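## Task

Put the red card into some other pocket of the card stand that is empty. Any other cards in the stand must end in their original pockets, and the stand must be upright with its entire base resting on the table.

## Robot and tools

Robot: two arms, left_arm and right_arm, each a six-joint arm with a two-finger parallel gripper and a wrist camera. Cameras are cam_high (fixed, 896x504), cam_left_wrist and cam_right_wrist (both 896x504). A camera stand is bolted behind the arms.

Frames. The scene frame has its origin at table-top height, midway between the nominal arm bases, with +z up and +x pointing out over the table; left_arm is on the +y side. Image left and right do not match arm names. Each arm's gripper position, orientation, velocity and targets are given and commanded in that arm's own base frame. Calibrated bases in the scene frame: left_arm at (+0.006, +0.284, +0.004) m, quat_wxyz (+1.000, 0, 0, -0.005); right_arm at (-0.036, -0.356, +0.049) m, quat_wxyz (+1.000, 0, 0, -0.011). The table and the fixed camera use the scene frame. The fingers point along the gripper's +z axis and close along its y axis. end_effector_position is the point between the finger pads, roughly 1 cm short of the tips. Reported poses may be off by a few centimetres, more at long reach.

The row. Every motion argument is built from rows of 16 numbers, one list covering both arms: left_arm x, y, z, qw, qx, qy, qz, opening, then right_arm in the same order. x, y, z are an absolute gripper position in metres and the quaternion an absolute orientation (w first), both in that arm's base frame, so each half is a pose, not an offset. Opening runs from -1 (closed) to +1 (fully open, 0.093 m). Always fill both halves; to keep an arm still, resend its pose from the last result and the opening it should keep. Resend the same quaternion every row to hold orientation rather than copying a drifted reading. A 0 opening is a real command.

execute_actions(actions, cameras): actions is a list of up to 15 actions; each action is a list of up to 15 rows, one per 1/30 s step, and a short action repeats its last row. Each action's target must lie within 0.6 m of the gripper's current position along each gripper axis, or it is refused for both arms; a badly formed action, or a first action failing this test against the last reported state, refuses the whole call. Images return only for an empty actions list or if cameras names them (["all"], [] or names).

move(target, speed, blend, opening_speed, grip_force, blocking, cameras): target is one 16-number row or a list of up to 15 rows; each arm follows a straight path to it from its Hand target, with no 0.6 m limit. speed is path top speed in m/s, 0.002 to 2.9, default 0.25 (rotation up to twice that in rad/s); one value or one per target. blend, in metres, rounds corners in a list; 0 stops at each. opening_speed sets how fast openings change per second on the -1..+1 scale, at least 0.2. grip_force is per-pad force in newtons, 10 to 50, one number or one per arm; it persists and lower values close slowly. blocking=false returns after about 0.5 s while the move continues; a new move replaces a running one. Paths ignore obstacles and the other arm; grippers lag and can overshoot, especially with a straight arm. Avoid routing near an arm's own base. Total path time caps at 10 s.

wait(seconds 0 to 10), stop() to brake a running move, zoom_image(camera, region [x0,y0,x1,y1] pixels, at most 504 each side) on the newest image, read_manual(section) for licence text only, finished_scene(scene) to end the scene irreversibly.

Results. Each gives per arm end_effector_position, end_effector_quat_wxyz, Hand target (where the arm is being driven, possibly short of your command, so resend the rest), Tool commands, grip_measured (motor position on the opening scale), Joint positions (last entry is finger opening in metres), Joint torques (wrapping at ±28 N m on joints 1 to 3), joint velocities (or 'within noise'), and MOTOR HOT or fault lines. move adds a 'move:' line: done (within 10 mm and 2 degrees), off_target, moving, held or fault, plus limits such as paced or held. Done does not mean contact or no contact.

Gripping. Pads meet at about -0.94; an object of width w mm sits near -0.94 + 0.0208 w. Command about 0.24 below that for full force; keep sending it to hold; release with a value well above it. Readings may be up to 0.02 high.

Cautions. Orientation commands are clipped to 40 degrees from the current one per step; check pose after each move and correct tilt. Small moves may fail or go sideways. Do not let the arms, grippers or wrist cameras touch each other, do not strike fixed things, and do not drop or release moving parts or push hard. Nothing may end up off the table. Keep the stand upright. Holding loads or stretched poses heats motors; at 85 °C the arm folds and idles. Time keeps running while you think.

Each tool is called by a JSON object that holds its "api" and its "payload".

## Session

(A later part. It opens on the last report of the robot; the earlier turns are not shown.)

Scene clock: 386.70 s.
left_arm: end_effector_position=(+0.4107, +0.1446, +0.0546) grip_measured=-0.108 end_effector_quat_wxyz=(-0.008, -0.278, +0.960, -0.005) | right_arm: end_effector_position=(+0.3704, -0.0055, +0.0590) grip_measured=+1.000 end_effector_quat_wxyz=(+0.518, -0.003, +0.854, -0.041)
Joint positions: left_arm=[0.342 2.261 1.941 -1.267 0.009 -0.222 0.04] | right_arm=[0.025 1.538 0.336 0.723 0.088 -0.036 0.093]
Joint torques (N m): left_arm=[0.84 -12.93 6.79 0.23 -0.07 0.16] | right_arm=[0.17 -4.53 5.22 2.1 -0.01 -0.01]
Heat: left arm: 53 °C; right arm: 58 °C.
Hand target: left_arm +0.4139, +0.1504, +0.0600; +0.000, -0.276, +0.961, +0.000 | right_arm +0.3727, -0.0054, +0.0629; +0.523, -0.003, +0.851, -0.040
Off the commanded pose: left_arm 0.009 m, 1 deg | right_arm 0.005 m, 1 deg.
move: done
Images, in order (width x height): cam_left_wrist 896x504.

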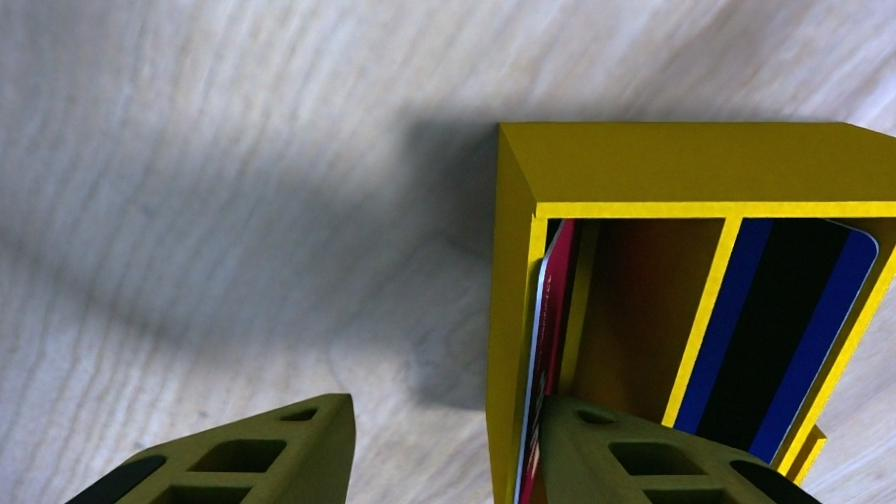

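{"api": "move", "payload": {"target": [[0.4160, 0.1475, 0.062, 0, -0.2756, 0.9613, 0, -0.11, 0.3727, -0.0054, 0.0629, 0.523, -0.003, 0.851, -0.04, 1],[0.4160, 0.1475, 0.080, 0, -0.2756, 0.9613, 0, -0.11, 0.3727, -0.0054, 0.0629, 0.523, -0.003, 0.851, -0.04, 1],[0.4225, 0.129, 0.080, 0, -0.2756, 0.9613, 0, -0.60, 0.3727, -0.0054, 0.0629, 0.523, -0.003, 0.851, -0.04, 1]], "speed": 0.05, "cameras": ["cam_left_wrist"]}}

{"api": "zoom_image", "payload": {"camera": "cam_left_wrist", "region": [350, 150, 700, 500]}}

Scene clock: 407.30 s.
left_arm: end_effector_position=(+0.4181, +0.1265, +0.0758) grip_measured=-0.598 end_effector_quat_wxyz=(-0.007, -0.271, +0.963, -0.005) | right_arm: end_effector_position=(+0.3704, -0.0055, +0.0590) grip_measured=+1.000 end_effector_quat_wxyz=(+0.518, -0.003, +0.854, -0.041)
Joint positions: left_arm=[0.297 2.261 2.025 -1.349 0.009 -0.251 0.017] | right_arm=[0.025 1.538 0.336 0.723 0.088 -0.036 0.093]
Joint torques (N m): left_arm=[0.06 -12.44 7.08 0.21 -0.06 -0.1] | right_arm=[0.14 -4.6 5.27 2.11 0 0.02]
Heat: left arm: 54 °C; right arm: 59 °C.
Hand target: left_arm +0.4225, +0.1289, +0.0800; +0.000, -0.276, +0.961, +0.000 | right_arm +0.3727, -0.0054, +0.0629; +0.523, -0.003, +0.851, -0.040
Off the commanded pose: left_arm 0.007 m, 1 deg | right_arm 0.005 m, 1 deg.
move: done
Images, in order (width x height): cam_left_wrist 896x504.

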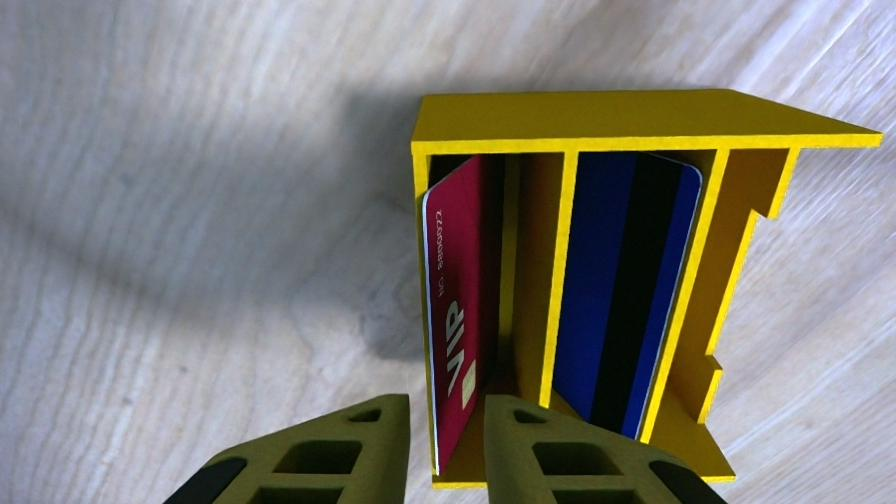

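Scaled by 1.440 from the camera's 896x504 image, which has a finer 1280x720 frame.

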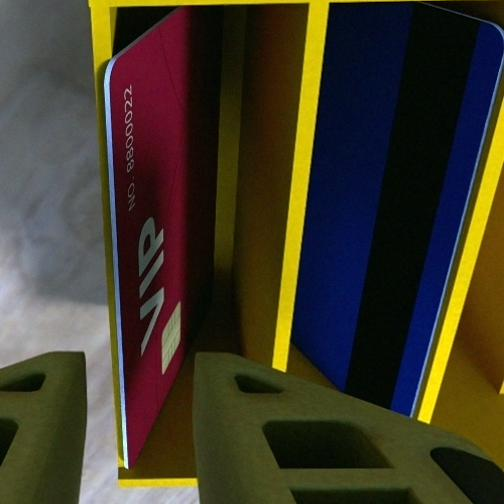

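{"api": "move", "payload": {"target": [[0.4200, 0.1325, 0.078, 0, -0.2857, 0.9583, 0, -0.60, 0.3727, -0.0054, 0.0629, 0.523, -0.003, 0.851, -0.04, 1],[0.4200, 0.1325, 0.062, 0, -0.2857, 0.9583, 0, -0.60, 0.3727, -0.0054, 0.0629, 0.523, -0.003, 0.851, -0.04, 1]], "speed": 0.05, "cameras": ["cam_left_wrist"]}}

{"api": "zoom_image", "payload": {"camera": "cam_left_wrist", "region": [350, 150, 700, 500]}}

Scene clock: 429.03 s.
left_arm: end_effector_position=(+0.4190, +0.1268, +0.0635) grip_measured=-0.598 end_effector_quat_wxyz=(-0.005, -0.276, +0.961, -0.005) | right_arm: end_effector_position=(+0.3704, -0.0055, +0.0590) grip_measured=+1.000 end_effector_quat_wxyz=(+0.518, -0.003, +0.854, -0.041)
Joint positions: left_arm=[0.297 2.261 1.976 -1.296 0.009 -0.262 0.017] | right_arm=[0.025 1.538 0.336 0.723 0.088 -0.036 0.093]
Joint torques (N m): left_arm=[1.1 -13 4.77 0.42 -0.07 -0.12] | right_arm=[0.12 -4.62 5.26 2.12 -0.01 0]
Heat: left arm: 55 °C; right arm: 59 °C.
Hand target: left_arm +0.4199, +0.1324, +0.0620; +0.000, -0.286, +0.958, +0.000 | right_arm +0.3727, -0.0054, +0.0629; +0.523, -0.003, +0.851, -0.040
Off the commanded pose: left_arm 0.006 m, 1 deg | right_arm 0.005 m, 1 deg.
move: done
Images, in order (width x height): cam_left_wrist 896x504.

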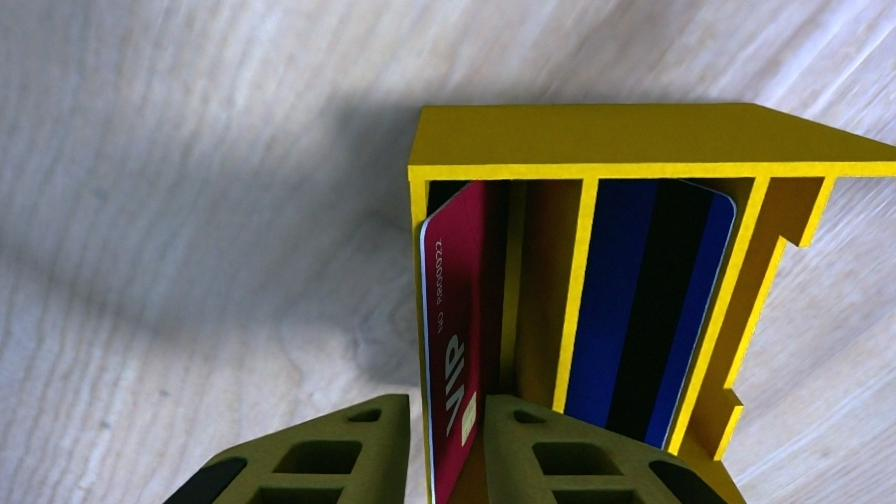

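Scaled by 1.440 from the camera's 896x504 image, which has a finer 1280x720 frame.

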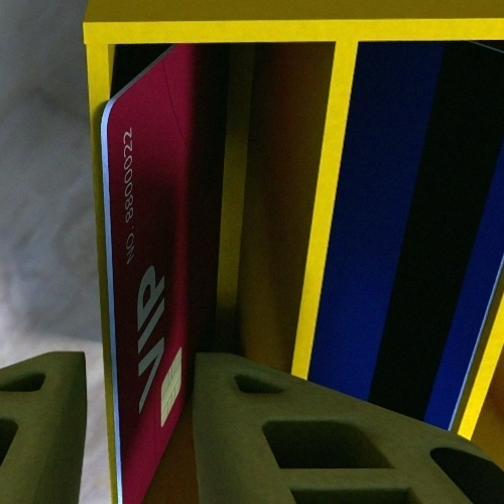

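{"api": "move", "payload": {"target": [[0.4182, 0.1355, 0.064, 0, -0.2857, 0.9583, 0, -0.60, 0.3727, -0.0054, 0.0629, 0.523, -0.003, 0.851, -0.04, 1]], "speed": 0.05, "cameras": ["cam_left_wrist"]}}

{"api": "zoom_image", "payload": {"camera": "cam_left_wrist", "region": [350, 150, 700, 500]}}

Scene clock: 439.17 s.
left_arm: end_effector_position=(+0.4178, +0.1308, +0.0635) grip_measured=-0.598 end_effector_quat_wxyz=(-0.004, -0.281, +0.960, -0.005) | right_arm: end_effector_position=(+0.3704, -0.0055, +0.0590) grip_measured=+1.000 end_effector_quat_wxyz=(+0.518, -0.003, +0.854, -0.041)
Joint positions: left_arm=[0.307 2.261 1.976 -1.295 0.009 -0.262 0.017] | right_arm=[0.025 1.538 0.336 0.723 0.088 -0.036 0.093]
Joint torques (N m): left_arm=[0.85 -13.33 4.79 0.37 -0.07 -0.01] | right_arm=[0.12 -4.56 5.16 2.11 -0.02 0.02]
Heat: left arm: 55 °C; right arm: 59 °C.
Hand target: left_arm +0.4182, +0.1355, +0.0640; +0.000, -0.286, +0.958, +0.000 | right_arm +0.3727, -0.0054, +0.0629; +0.523, -0.003, +0.851, -0.040
Off the commanded pose: left_arm 0.005 m, 1 deg | right_arm 0.005 m, 1 deg.
move: done
Images, in order (width x height): cam_left_wrist 896x504.

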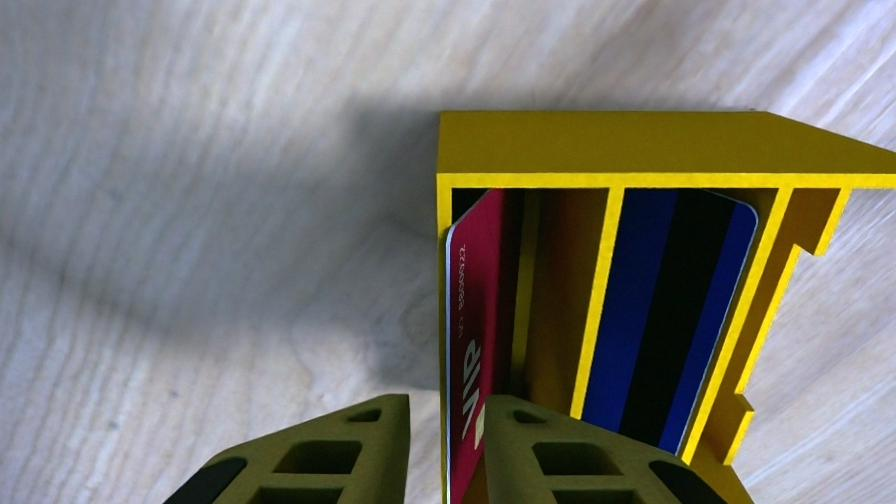

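Scaled by 1.440 from the camera's 896x504 image, which has a finer 1280x720 frame.

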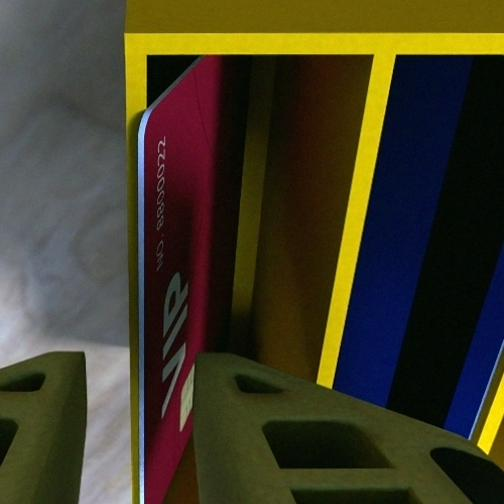

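{"api": "move", "payload": {"target": [[0.4182, 0.1355, 0.064, 0, -0.2857, 0.9583, 0, -0.9, 0.3727, -0.0054, 0.0629, 0.523, -0.003, 0.851, -0.04, 1]], "speed": 0.05, "opening_speed": 0.3, "grip_force": [15, 50], "cameras": ["cam_left_wrist"]}}

{"api": "zoom_image", "payload": {"camera": "cam_left_wrist", "region": [350, 150, 700, 500]}}

Scene clock: 474.00 s.
left_arm: end_effector_position=(+0.4178, +0.1308, +0.0635) grip_measured=-0.898 end_effector_quat_wxyz=(-0.004, -0.281, +0.960, -0.005) | right_arm: end_effector_position=(+0.3704, -0.0055, +0.0590) grip_measured=+1.000 end_effector_quat_wxyz=(+0.518, -0.003, +0.854, -0.041)
Joint positions: left_arm=[0.307 2.261 1.976 -1.295 0.009 -0.262 0.002] | right_arm=[0.025 1.538 0.336 0.723 0.088 -0.036 0.093]
Joint torques (N m): left_arm=[0.84 -13.46 4.85 0.36 -0.1 0] | right_arm=[0.12 -4.62 5.23 2.1 -0.02 0.01]
Heat: left arm: 57 °C; right arm: 60 °C.
Hand target: left_arm +0.4182, +0.1355, +0.0640; +0.000, -0.286, +0.958, +0.000 | right_arm +0.3727, -0.0054, +0.0629; +0.523, -0.003, +0.851, -0.040
Off the commanded pose: left_arm 0.005 m, 1 deg | right_arm 0.005 m, 1 deg.
grip_force (N): 15, 50
move: done
Images, in order (width x height): cam_left_wrist 896x504.

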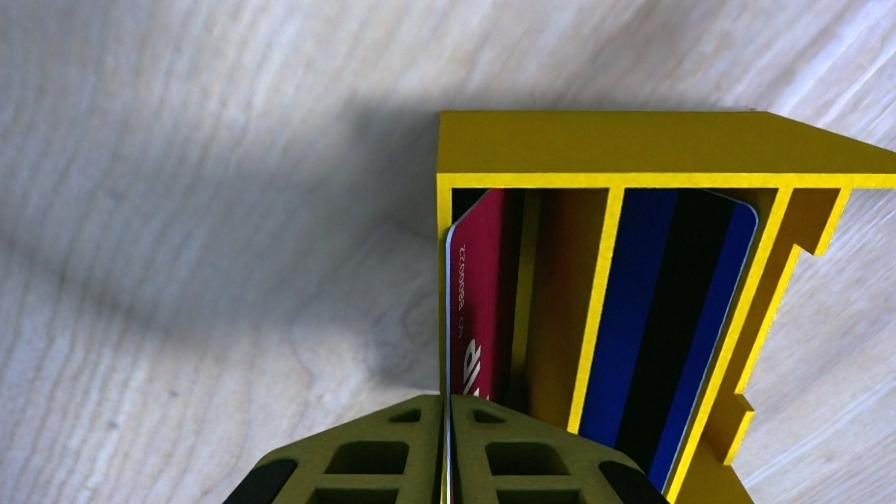

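Scaled by 1.440 from the camera's 896x504 image, which has a finer 1280x720 frame.

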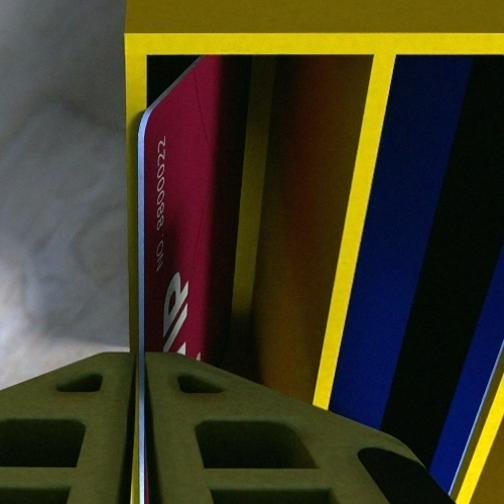

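{"api": "move", "payload": {"target": [[0.4182, 0.1355, 0.064, 0, -0.2857, 0.9583, 0, -1, 0.3727, -0.0054, 0.0629, 0.523, -0.003, 0.851, -0.04, 1]], "speed": 0.05, "opening_speed": 0.3, "cameras": ["cam_left_wrist"]}}

{"api": "zoom_image", "payload": {"camera": "cam_left_wrist", "region": [380, 350, 520, 504]}}

Scene clock: 482.13 s.
left_arm: end_effector_position=(+0.4178, +0.1308, +0.0635) grip_measured=-0.957 end_effector_quat_wxyz=(-0.004, -0.281, +0.960, -0.005) | right_arm: end_effector_position=(+0.3704, -0.0055, +0.0590) grip_measured=+1.000 end_effector_quat_wxyz=(+0.518, -0.003, +0.854, -0.041)
Joint positions: left_arm=[0.307 2.261 1.976 -1.295 0.009 -0.262 0] | right_arm=[0.025 1.538 0.336 0.723 0.088 -0.036 0.093]
Joint torques (N m): left_arm=[0.87 -13.37 4.85 0.37 -0.07 -0.04] | right_arm=[0.16 -4.59 5.22 2.12 -0.02 0.02]
Heat: left arm: 58 °C; right arm: 60 °C.
Hand target: left_arm +0.4182, +0.1355, +0.0640; +0.000, -0.286, +0.958, +0.000 | right_arm +0.3727, -0.0054, +0.0629; +0.523, -0.003, +0.851, -0.040
Off the commanded pose: left_arm 0.005 m, 1 deg | right_arm 0.005 m, 1 deg.
grip_force (N): 15, 50
move: done
Images, in order (width x height): cam_left_wrist 896x504.

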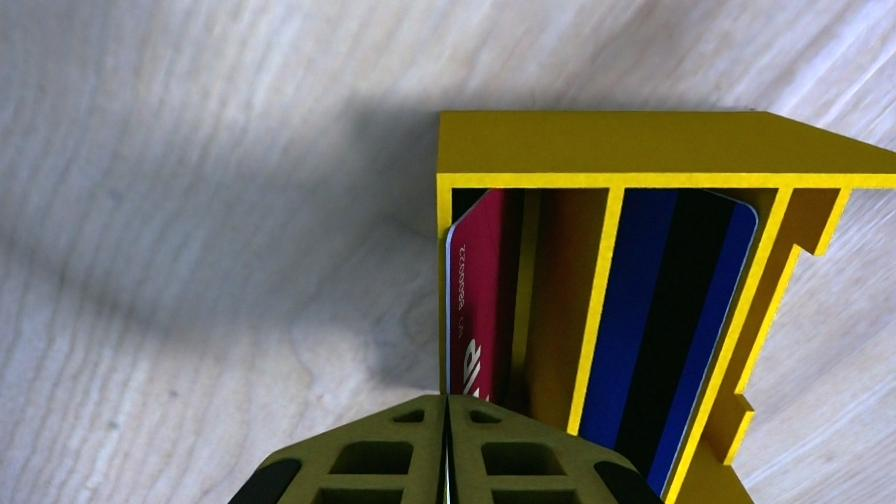

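Scaled by 3.273 from the camera's 896x504 image, which has a finer 1280x720 frame.

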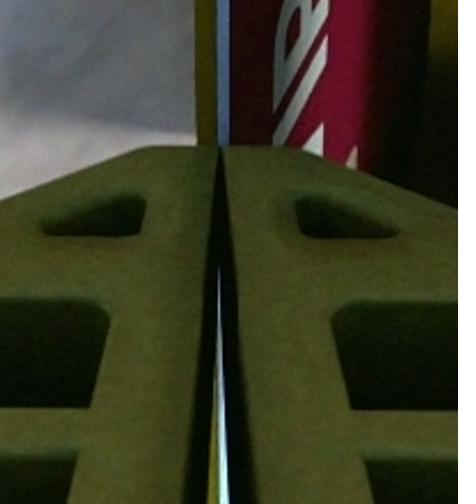

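{"api": "move", "payload": {"target": [[0.4182, 0.1355, 0.064, 0, -0.2857, 0.9583, 0, -0.65, 0.3727, -0.0054, 0.0629, 0.523, -0.003, 0.851, -0.04, 1],[0.4182, 0.1355, 0.058, 0, -0.2857, 0.9583, 0, -0.65, 0.3727, -0.0054, 0.0629, 0.523, -0.003, 0.851, -0.04, 1]], "speed": 0.05, "cameras": ["cam_left_wrist"]}}

{"api": "zoom_image", "payload": {"camera": "cam_left_wrist", "region": [350, 300, 550, 500]}}

Scene clock: 496.33 s.
left_arm: end_effector_position=(+0.4171, +0.1306, +0.0586) grip_measured=-0.652 end_effector_quat_wxyz=(-0.006, -0.281, +0.960, -0.005) | right_arm: end_effector_position=(+0.3704, -0.0055, +0.0590) grip_measured=+1.000 end_effector_quat_wxyz=(+0.518, -0.003, +0.854, -0.041)
Joint positions: left_arm=[0.307 2.261 1.957 -1.278 0.009 -0.262 0.014] | right_arm=[0.025 1.538 0.336 0.723 0.088 -0.036 0.093]
Joint torques (N m): left_arm=[0.87 -13.24 4.66 0.38 -0.06 -0.03] | right_arm=[0.05 -4.67 5.16 2.12 -0.01 0]
Heat: left arm: 58 °C; right arm: 60 °C.
Hand target: left_arm +0.4182, +0.1355, +0.0580; +0.000, -0.286, +0.958, +0.000 | right_arm +0.3727, -0.0054, +0.0629; +0.523, -0.003, +0.851, -0.040
Off the commanded pose: left_arm 0.005 m, 1 deg | right_arm 0.005 m, 1 deg.
grip_force (N): 15, 50
move: done
Images, in order (width x height): cam_left_wrist 896x504.

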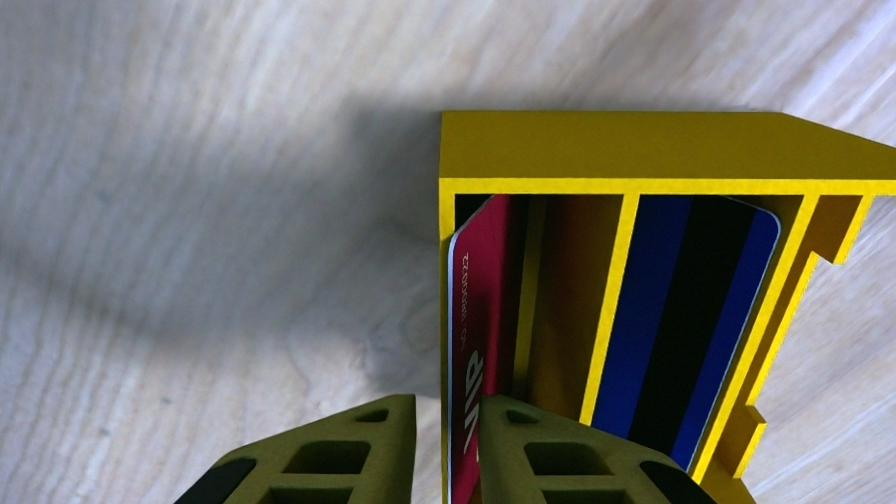

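Scaled by 2.520 from the camera's 896x504 image, which has a finer 1280x720 frame.

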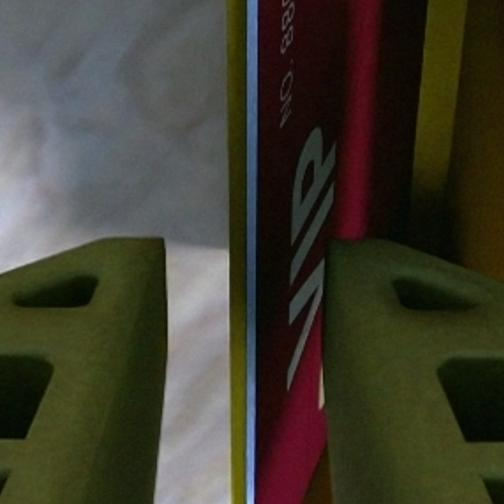

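{"api": "move", "payload": {"target": [[0.4182, 0.1355, 0.058, 0, -0.2857, 0.9583, 0, -0.86, 0.3727, -0.0054, 0.0629, 0.523, -0.003, 0.851, -0.04, 1]], "speed": 0.05, "opening_speed": 0.3, "cameras": ["cam_left_wrist"]}}

{"api": "zoom_image", "payload": {"camera": "cam_left_wrist", "region": [380, 350, 520, 504]}}

Scene clock: 504.93 s.
left_arm: end_effector_position=(+0.4172, +0.1307, +0.0586) grip_measured=-0.857 end_effector_quat_wxyz=(-0.005, -0.281, +0.960, -0.004) | right_arm: end_effector_position=(+0.3704, -0.0055, +0.0590) grip_measured=+1.000 end_effector_quat_wxyz=(+0.518, -0.003, +0.854, -0.041)
Joint positions: left_arm=[0.307 2.261 1.957 -1.277 0.009 -0.262 0.004] | right_arm=[0.025 1.538 0.336 0.723 0.088 -0.036 0.093]
Joint torques (N m): left_arm=[0.8 -13.31 4.74 0.4 -0.07 -0.03] | right_arm=[0.12 -4.57 5.27 2.1 -0.02 0.01]
Heat: left arm: 58 °C; right arm: 60 °C.
Hand target: left_arm +0.4182, +0.1355, +0.0580; +0.000, -0.286, +0.958, +0.000 | right_arm +0.3727, -0.0054, +0.0629; +0.523, -0.003, +0.851, -0.040
Off the commanded pose: left_arm 0.005 m, 1 deg | right_arm 0.005 m, 1 deg.
grip_force (N): 15, 50
move: done
Images, in order (width x height): cam_left_wrist 896x504.

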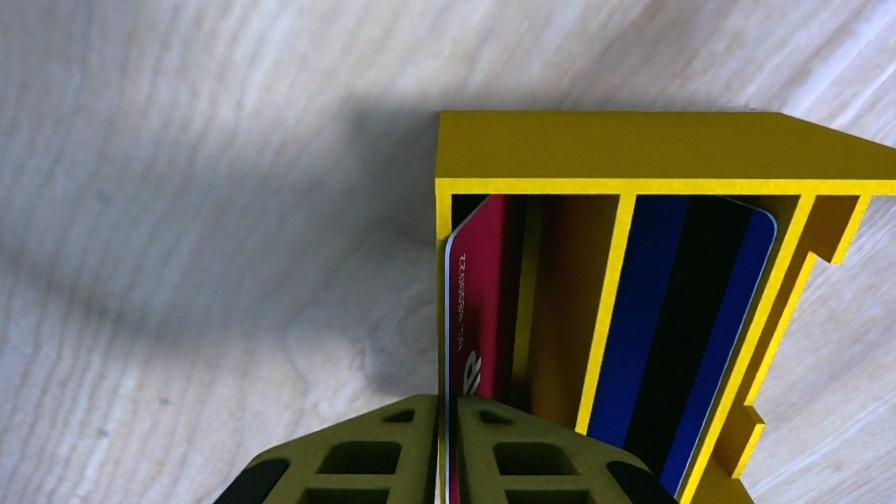

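Scaled by 3.273 from the camera's 896x504 image, which has a finer 1280x720 frame.

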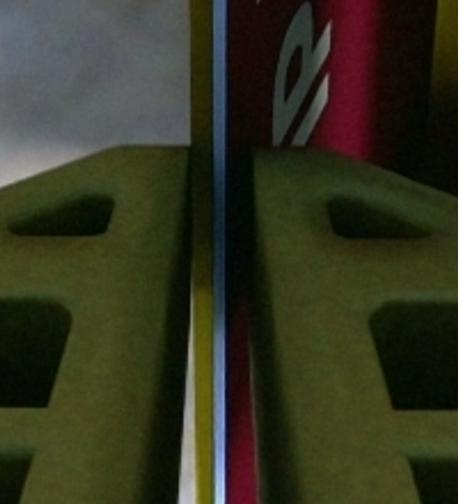

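{"api": "move", "payload": {"target": [[0.4182, 0.1355, 0.058, 0, -0.2857, 0.9583, 0, -0.75, 0.3727, -0.0054, 0.0629, 0.523, -0.003, 0.851, -0.04, 1],[0.4182, 0.1355, 0.066, 0, -0.2857, 0.9583, 0, -0.75, 0.3727, -0.0054, 0.0629, 0.523, -0.003, 0.851, -0.04, 1]], "speed": 0.05, "cameras": ["cam_left_wrist"]}}

{"api": "zoom_image", "payload": {"camera": "cam_left_wrist", "region": [350, 300, 550, 500]}}

Scene clock: 523.20 s.
left_arm: end_effector_position=(+0.4149, +0.1300, +0.0586) grip_measured=-0.752 end_effector_quat_wxyz=(-0.010, -0.281, +0.960, -0.005) | right_arm: end_effector_position=(+0.3704, -0.0055, +0.0590) grip_measured=+1.000 end_effector_quat_wxyz=(+0.518, -0.003, +0.854, -0.041)
Joint positions: left_arm=[0.307 2.261 1.957 -1.287 0.009 -0.262 0.009] | right_arm=[0.025 1.538 0.336 0.723 0.088 -0.036 0.093]
Joint torques (N m): left_arm=[0.9 -13.56 6.82 0.19 -0.07 -0.04] | right_arm=[0.13 -4.62 5.22 2.1 0 0.03]
Heat: left arm: 59 °C; right arm: 60 °C.
Hand target: left_arm +0.4181, +0.1355, +0.0660; +0.000, -0.286, +0.958, +0.000 | right_arm +0.3727, -0.0054, +0.0629; +0.523, -0.003, +0.851, -0.040
Off the commanded pose: left_arm 0.010 m, 1 deg | right_arm 0.005 m, 1 deg.
grip_force (N): 15, 50
move: done
Images, in order (width x height): cam_left_wrist 896x504.

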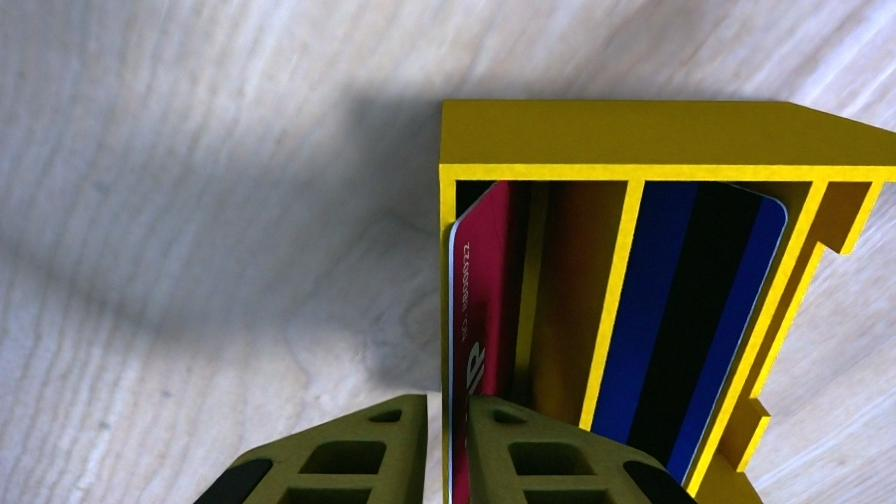

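Scaled by 2.520 from the camera's 896x504 image, which has a finer 1280x720 frame.

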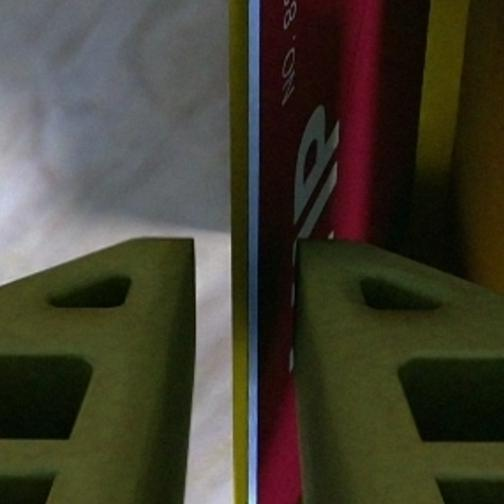

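{"api": "move", "payload": {"target": [[0.4190, 0.1355, 0.069, 0, -0.2857, 0.9583, 0, -0.75, 0.3727, -0.0054, 0.0629, 0.523, -0.003, 0.851, -0.04, 1]], "speed": 0.05, "cameras": ["cam_left_wrist"]}}

{"api": "zoom_image", "payload": {"camera": "cam_left_wrist", "region": [350, 300, 550, 500]}}

Scene clock: 530.37 s.
left_arm: end_effector_position=(+0.4155, +0.1302, +0.0626) grip_measured=-0.752 end_effector_quat_wxyz=(-0.009, -0.281, +0.960, -0.005) | right_arm: end_effector_position=(+0.3704, -0.0055, +0.0590) grip_measured=+1.000 end_effector_quat_wxyz=(+0.518, -0.003, +0.854, -0.041)
Joint positions: left_arm=[0.307 2.261 1.972 -1.301 0.009 -0.262 0.009] | right_arm=[0.025 1.538 0.336 0.723 0.088 -0.036 0.093]
Joint torques (N m): left_arm=[0.75 -13.24 6.84 0.2 -0.08 -0.01] | right_arm=[0.2 -4.6 5.2 2.11 -0.02 0.02]
Heat: left arm: 59 °C; right arm: 60 °C.
Hand target: left_arm +0.4188, +0.1355, +0.0690; +0.000, -0.286, +0.958, +0.000 | right_arm +0.3727, -0.0054, +0.0629; +0.523, -0.003, +0.851, -0.040
Off the commanded pose: left_arm 0.009 m, 1 deg | right_arm 0.005 m, 1 deg.
grip_force (N): 15, 50
move: done
Images, in order (width x height): cam_left_wrist 896x504.

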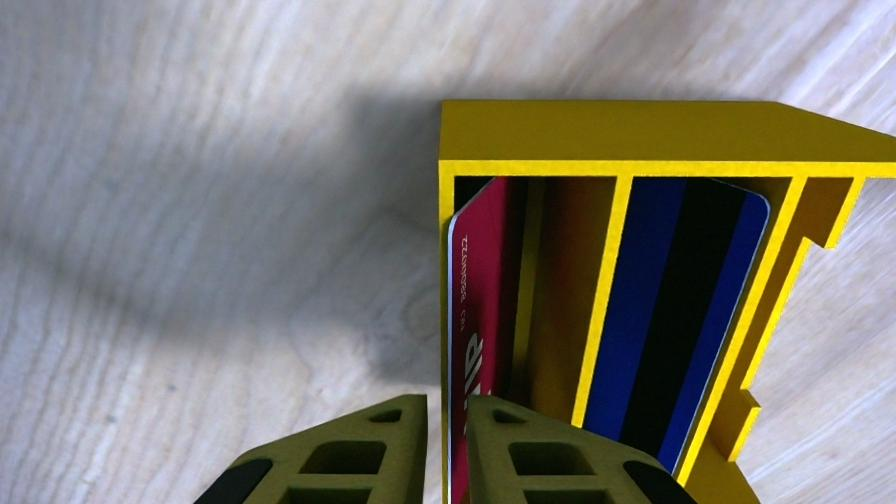

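Scaled by 2.520 from the camera's 896x504 image, which has a finer 1280x720 frame.

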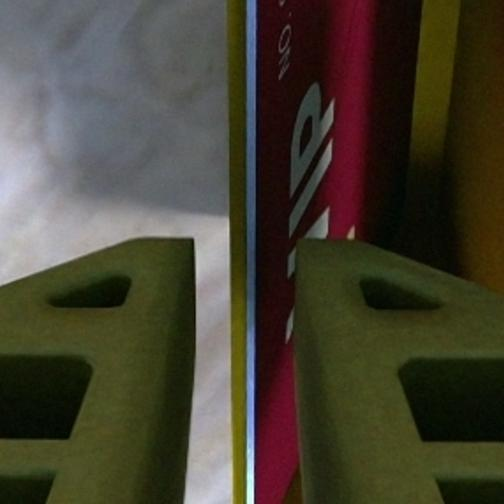

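{"api": "move", "payload": {"target": [[0.4190, 0.1355, 0.069, 0, -0.2857, 0.9583, 0, -1, 0.3727, -0.0054, 0.0629, 0.523, -0.003, 0.851, -0.04, 1]], "speed": 0.05, "opening_speed": 0.3, "cameras": ["cam_left_wrist"]}}

{"api": "zoom_image", "payload": {"camera": "cam_left_wrist", "region": [380, 350, 520, 504]}}

Scene clock: 539.57 s.
left_arm: end_effector_position=(+0.4154, +0.1301, +0.0626) grip_measured=-0.957 end_effector_quat_wxyz=(-0.010, -0.281, +0.960, -0.005) | right_arm: end_effector_position=(+0.3704, -0.0055, +0.0590) grip_measured=+1.000 end_effector_quat_wxyz=(+0.518, -0.003, +0.854, -0.041)
Joint positions: left_arm=[0.307 2.261 1.972 -1.302 0.009 -0.262 0] | right_arm=[0.025 1.538 0.336 0.723 0.088 -0.036 0.093]
Joint torques (N m): left_arm=[0.77 -13.22 6.93 0.2 -0.09 -0.03] | right_arm=[0.1 -4.52 5.19 2.11 -0.01 0.03]
Heat: left arm: 59 °C; right arm: 60 °C.
Hand target: left_arm +0.4189, +0.1355, +0.0690; +0.000, -0.286, +0.958, +0.000 | right_arm +0.3727, -0.0054, +0.0629; +0.523, -0.003, +0.851, -0.040
Off the commanded pose: left_arm 0.009 m, 1 deg | right_arm 0.005 m, 1 deg.
grip_force (N): 15, 50
move: done
Images, in order (width x height): cam_left_wrist 896x504.

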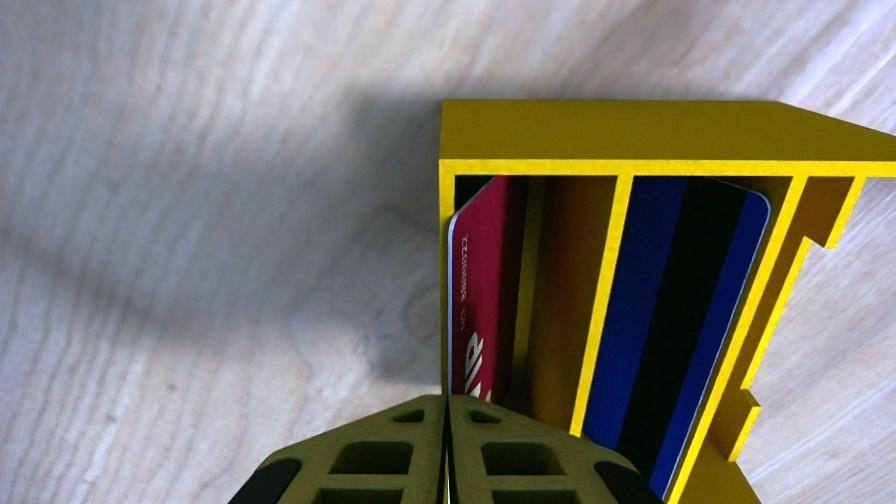

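Scaled by 3.273 from the camera's 896x504 image, which has a finer 1280x720 frame.

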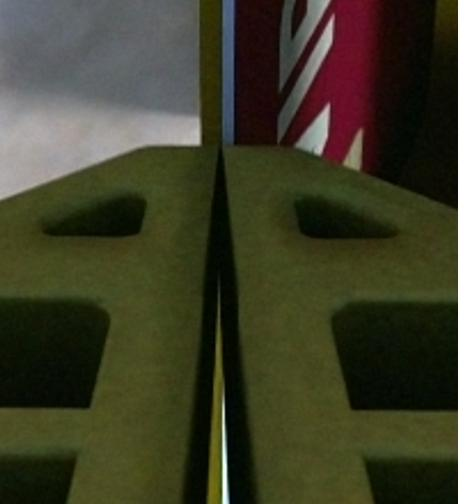

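{"api": "move", "payload": {"target": [[0.4182, 0.1355, 0.069, 0, -0.2857, 0.9583, 0, -0.8, 0.3727, -0.0054, 0.0629, 0.523, -0.003, 0.851, -0.04, 1],[0.4182, 0.1355, 0.060, 0, -0.2857, 0.9583, 0, -0.8, 0.3727, -0.0054, 0.0629, 0.523, -0.003, 0.851, -0.04, 1]], "speed": 0.05, "cameras": ["cam_left_wrist"]}}

{"api": "zoom_image", "payload": {"camera": "cam_left_wrist", "region": [350, 300, 550, 500]}}

Scene clock: 550.10 s.
left_arm: end_effector_position=(+0.4170, +0.1306, +0.0603) grip_measured=-0.802 end_effector_quat_wxyz=(-0.006, -0.281, +0.960, -0.004) | right_arm: end_effector_position=(+0.3704, -0.0055, +0.0590) grip_measured=+1.000 end_effector_quat_wxyz=(+0.518, -0.003, +0.854, -0.041)
Joint positions: left_arm=[0.307 2.261 1.964 -1.286 0.009 -0.262 0.007] | right_arm=[0.025 1.538 0.336 0.723 0.088 -0.036 0.093]
Joint torques (N m): left_arm=[0.81 -13.27 4.74 0.39 -0.06 -0.03] | right_arm=[0.12 -4.56 5.2 2.12 -0.01 0]
Heat: left arm: 60 °C; right arm: 61 °C.
Hand target: left_arm +0.4182, +0.1355, +0.0600; +0.000, -0.286, +0.958, +0.000 | right_arm +0.3727, -0.0054, +0.0629; +0.523, -0.003, +0.851, -0.040
Off the commanded pose: left_arm 0.005 m, 1 deg | right_arm 0.005 m, 1 deg.
grip_force (N): 15, 50
move: done
Images, in order (width x height): cam_left_wrist 896x504.

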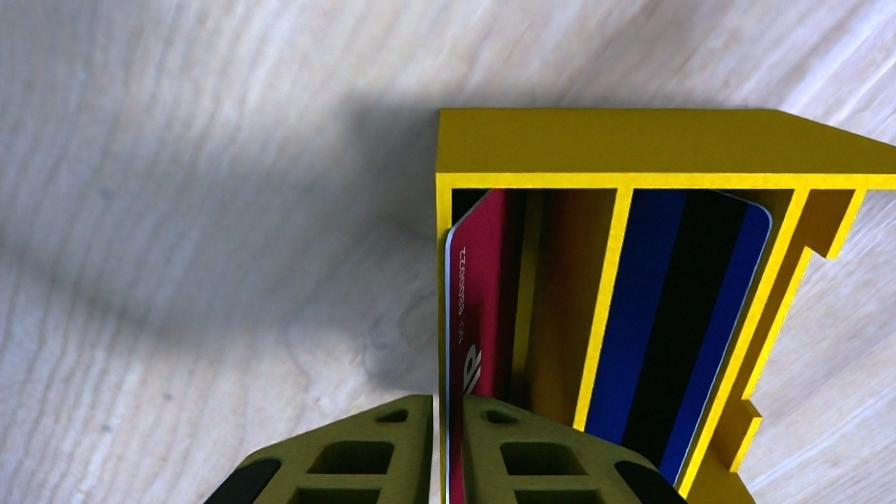

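Scaled by 2.520 from the camera's 896x504 image, which has a finer 1280x720 frame.

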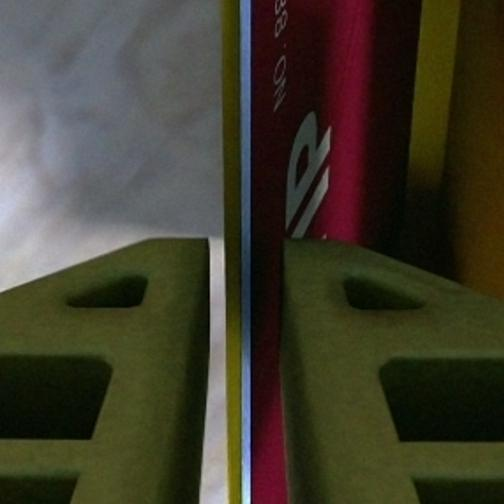

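{"api": "move", "payload": {"target": [[0.4182, 0.1355, 0.060, 0, -0.2857, 0.9583, 0, -1, 0.3727, -0.0054, 0.0629, 0.523, -0.003, 0.851, -0.04, 1]], "speed": 0.05, "opening_speed": 0.3, "cameras": ["cam_left_wrist"]}}

{"api": "zoom_image", "payload": {"camera": "cam_left_wrist", "region": [380, 350, 520, 504]}}

Scene clock: 556.10 s.
left_arm: end_effector_position=(+0.4172, +0.1307, +0.0603) grip_measured=-0.934 end_effector_quat_wxyz=(-0.005, -0.281, +0.960, -0.004) | right_arm: end_effector_position=(+0.3704, -0.0055, +0.0590) grip_measured=+1.000 end_effector_quat_wxyz=(+0.518, -0.003, +0.854, -0.041)
Joint positions: left_arm=[0.307 2.261 1.964 -1.285 0.009 -0.262 0] | right_arm=[0.025 1.538 0.336 0.723 0.088 -0.036 0.093]
Joint torques (N m): left_arm=[0.84 -13.31 4.68 0.39 -0.06 -0.01] | right_arm=[0.09 -4.55 5.29 2.11 -0.01 0.02]
Heat: left arm: 60 °C; right arm: 61 °C.
Hand target: left_arm +0.4182, +0.1355, +0.0600; +0.000, -0.286, +0.958, +0.000 | right_arm +0.3727, -0.0054, +0.0629; +0.523, -0.003, +0.851, -0.040
Off the commanded pose: left_arm 0.005 m, 1 deg | right_arm 0.005 m, 1 deg.
grip_force (N): 15, 50
move: done
Images, in order (width x height): cam_left_wrist 896x504.

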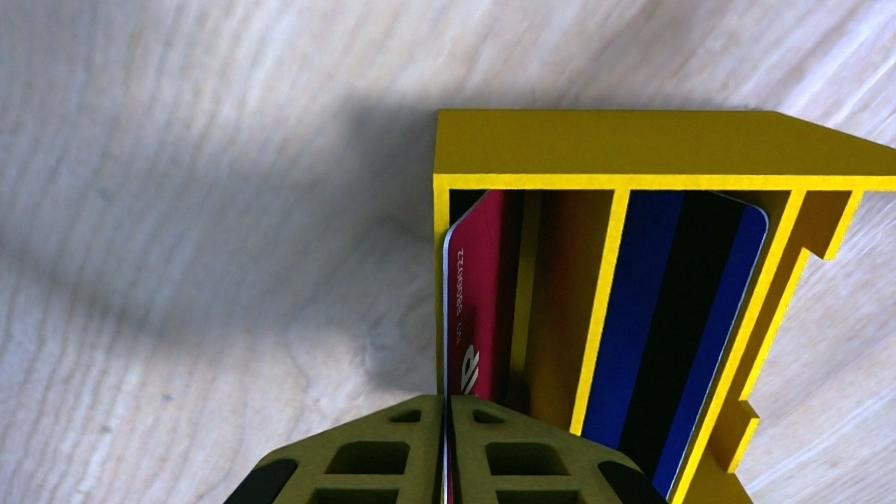

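Scaled by 3.273 from the camera's 896x504 image, which has a finer 1280x720 frame.

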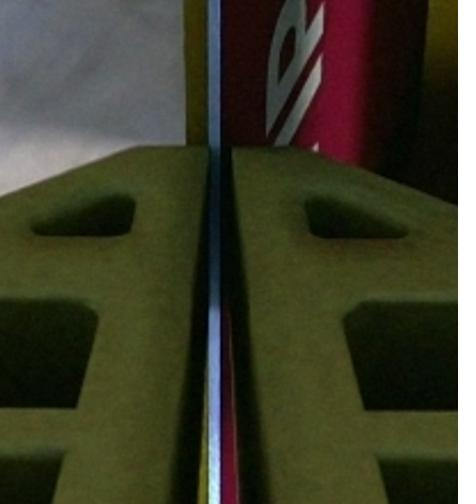

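{"api": "move", "payload": {"target": [[0.4190, 0.1355, 0.078, 0, -0.2857, 0.9583, 0, -1, 0.3727, -0.0054, 0.0629, 0.523, -0.003, 0.851, -0.04, 1]], "speed": 0.05, "grip_force": [25, 50], "cameras": ["cam_high", "cam_left_wrist"]}}

{"api": "zoom_image", "payload": {"camera": "cam_left_wrist", "region": [350, 150, 700, 500]}}

Scene clock: 565.80 s.
left_arm: end_effector_position=(+0.4162, +0.1304, +0.0715) grip_measured=-0.973 end_effector_quat_wxyz=(-0.008, -0.281, +0.960, -0.004) | right_arm: end_effector_position=(+0.3704, -0.0055, +0.0590) grip_measured=+1.000 end_effector_quat_wxyz=(+0.518, -0.003, +0.854, -0.041)
Joint positions: left_arm=[0.307 2.261 2.008 -1.335 0.009 -0.262 0] | right_arm=[0.025 1.538 0.336 0.723 0.088 -0.036 0.093]
Joint torques (N m): left_arm=[0.75 -13.23 6.87 0.19 -0.08 -0.03] | right_arm=[0.2 -4.62 5.2 2.12 0 0.02]
Heat: left arm: 60 °C; right arm: 61 °C.
Hand target: left_arm +0.4189, +0.1355, +0.0779; +0.000, -0.286, +0.958, +0.000 | right_arm +0.3727, -0.0054, +0.0629; +0.523, -0.003, +0.851, -0.040
Off the commanded pose: left_arm 0.009 m, 1 deg | right_arm 0.005 m, 1 deg.
grip_force (N): 25, 50
move: done
Images, in order (width x height): cam_high 896x504, cam_left_wrist 896x504.

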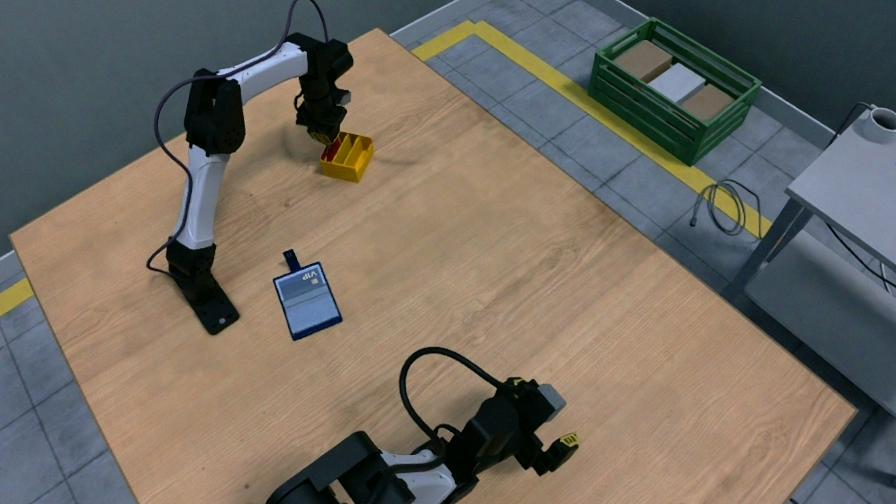

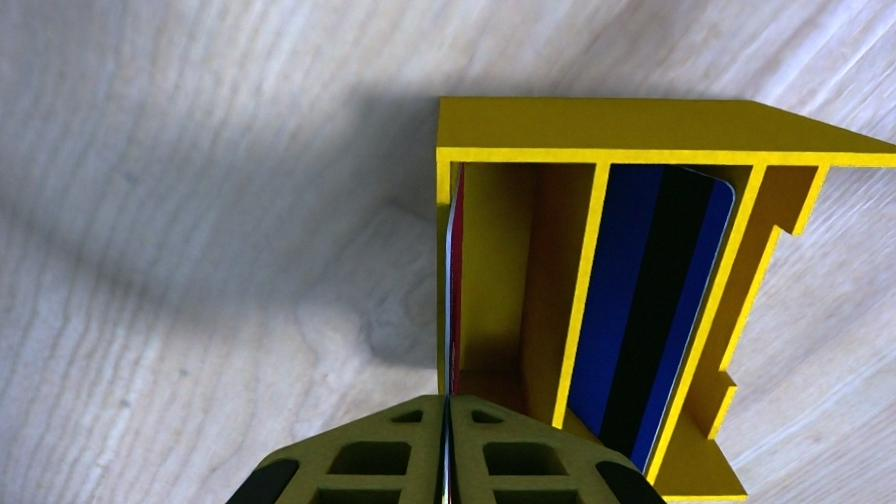

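Scaled by 1.440 from the camera's 896x504 image, which has a finer 1280x720 frame.

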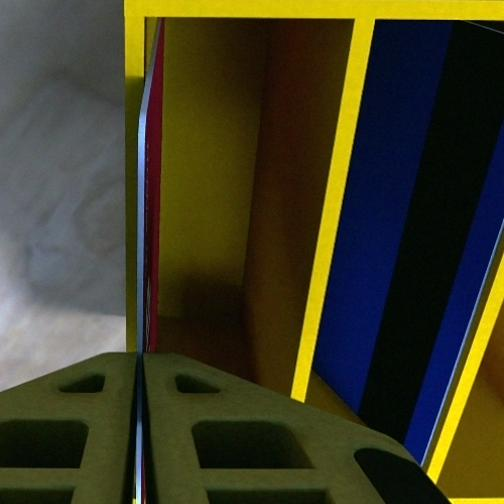

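{"api": "move", "payload": {"target": [[0.4190, 0.1355, 0.105, 0, -0.2857, 0.9583, 0, -1, 0.3727, -0.0054, 0.0629, 0.523, -0.003, 0.851, -0.04, 1]], "speed": 0.06, "cameras": ["cam_high", "cam_left_wrist"]}}

{"api": "zoom_image", "payload": {"camera": "cam_left_wrist", "region": [350, 150, 700, 500]}}

Scene clock: 573.70 s.
left_arm: end_effector_position=(+0.4168, +0.1306, +0.1028) grip_measured=-0.973 end_effector_quat_wxyz=(-0.004, -0.281, +0.960, -0.004) | right_arm: end_effector_position=(+0.3704, -0.0055, +0.0590) grip_measured=+1.000 end_effector_quat_wxyz=(+0.518, -0.003, +0.854, -0.041)
Joint positions: left_arm=[0.307 2.261 2.132 -1.45 0.009 -0.262 0] | right_arm=[0.025 1.538 0.336 0.723 0.088 -0.036 0.093]
Joint torques (N m): left_arm=[0.75 -12.21 6.8 0.21 -0.07 -0.02] | right_arm=[0.16 -4.57 5.24 2.11 0 0.02]
Heat: left arm: 60 °C; right arm: 61 °C.
Hand target: left_arm +0.4190, +0.1355, +0.1050; +0.000, -0.286, +0.958, +0.000 | right_arm +0.3727, -0.0054, +0.0629; +0.523, -0.003, +0.851, -0.040
Off the commanded pose: left_arm 0.006 m, 1 deg | right_arm 0.005 m, 1 deg.
grip_force (N): 25, 50
move: done
Images, in order (width x height): cam_high 896x504, cam_left_wrist 896x504.

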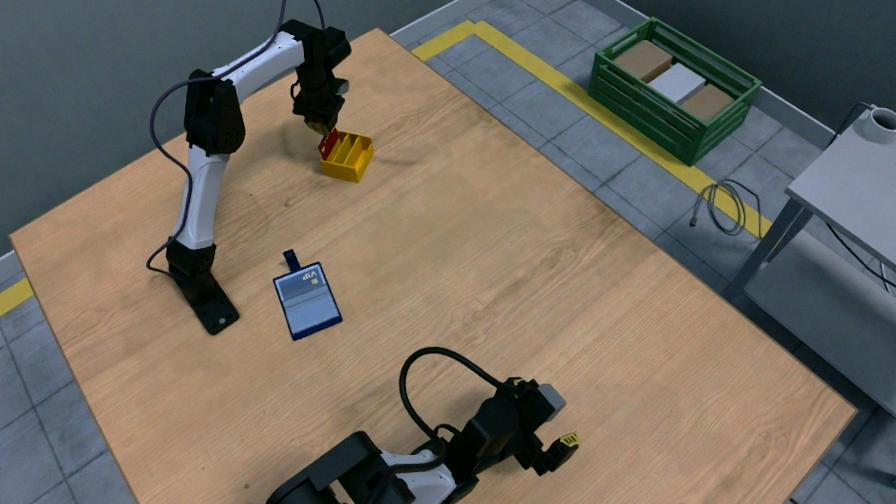

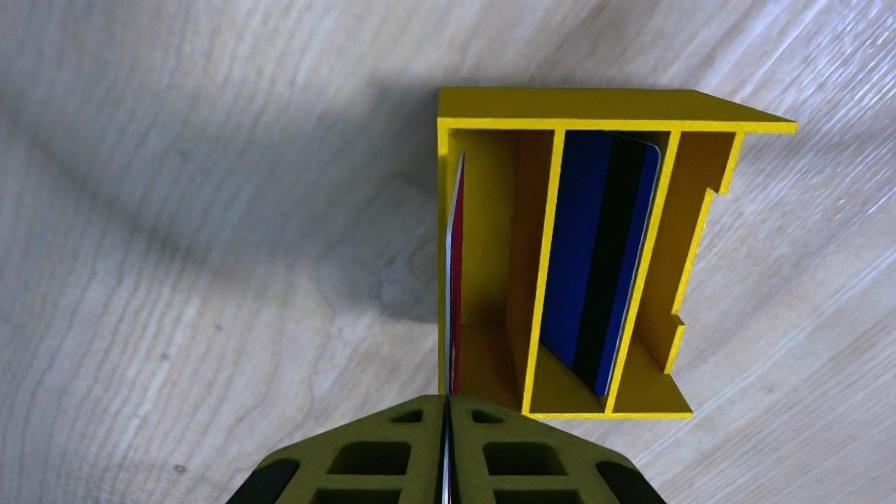

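Scaled by 1.440 from the camera's 896x504 image, which has a finer 1280x720 frame.

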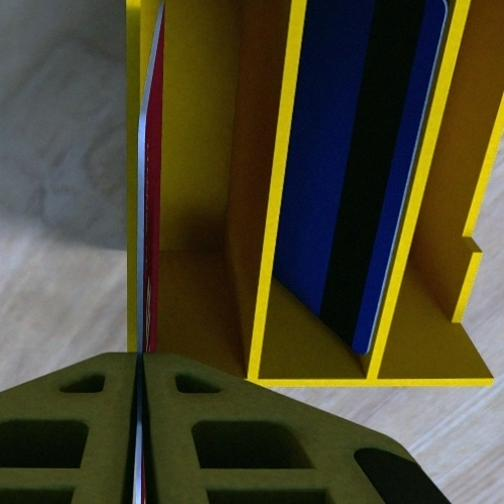

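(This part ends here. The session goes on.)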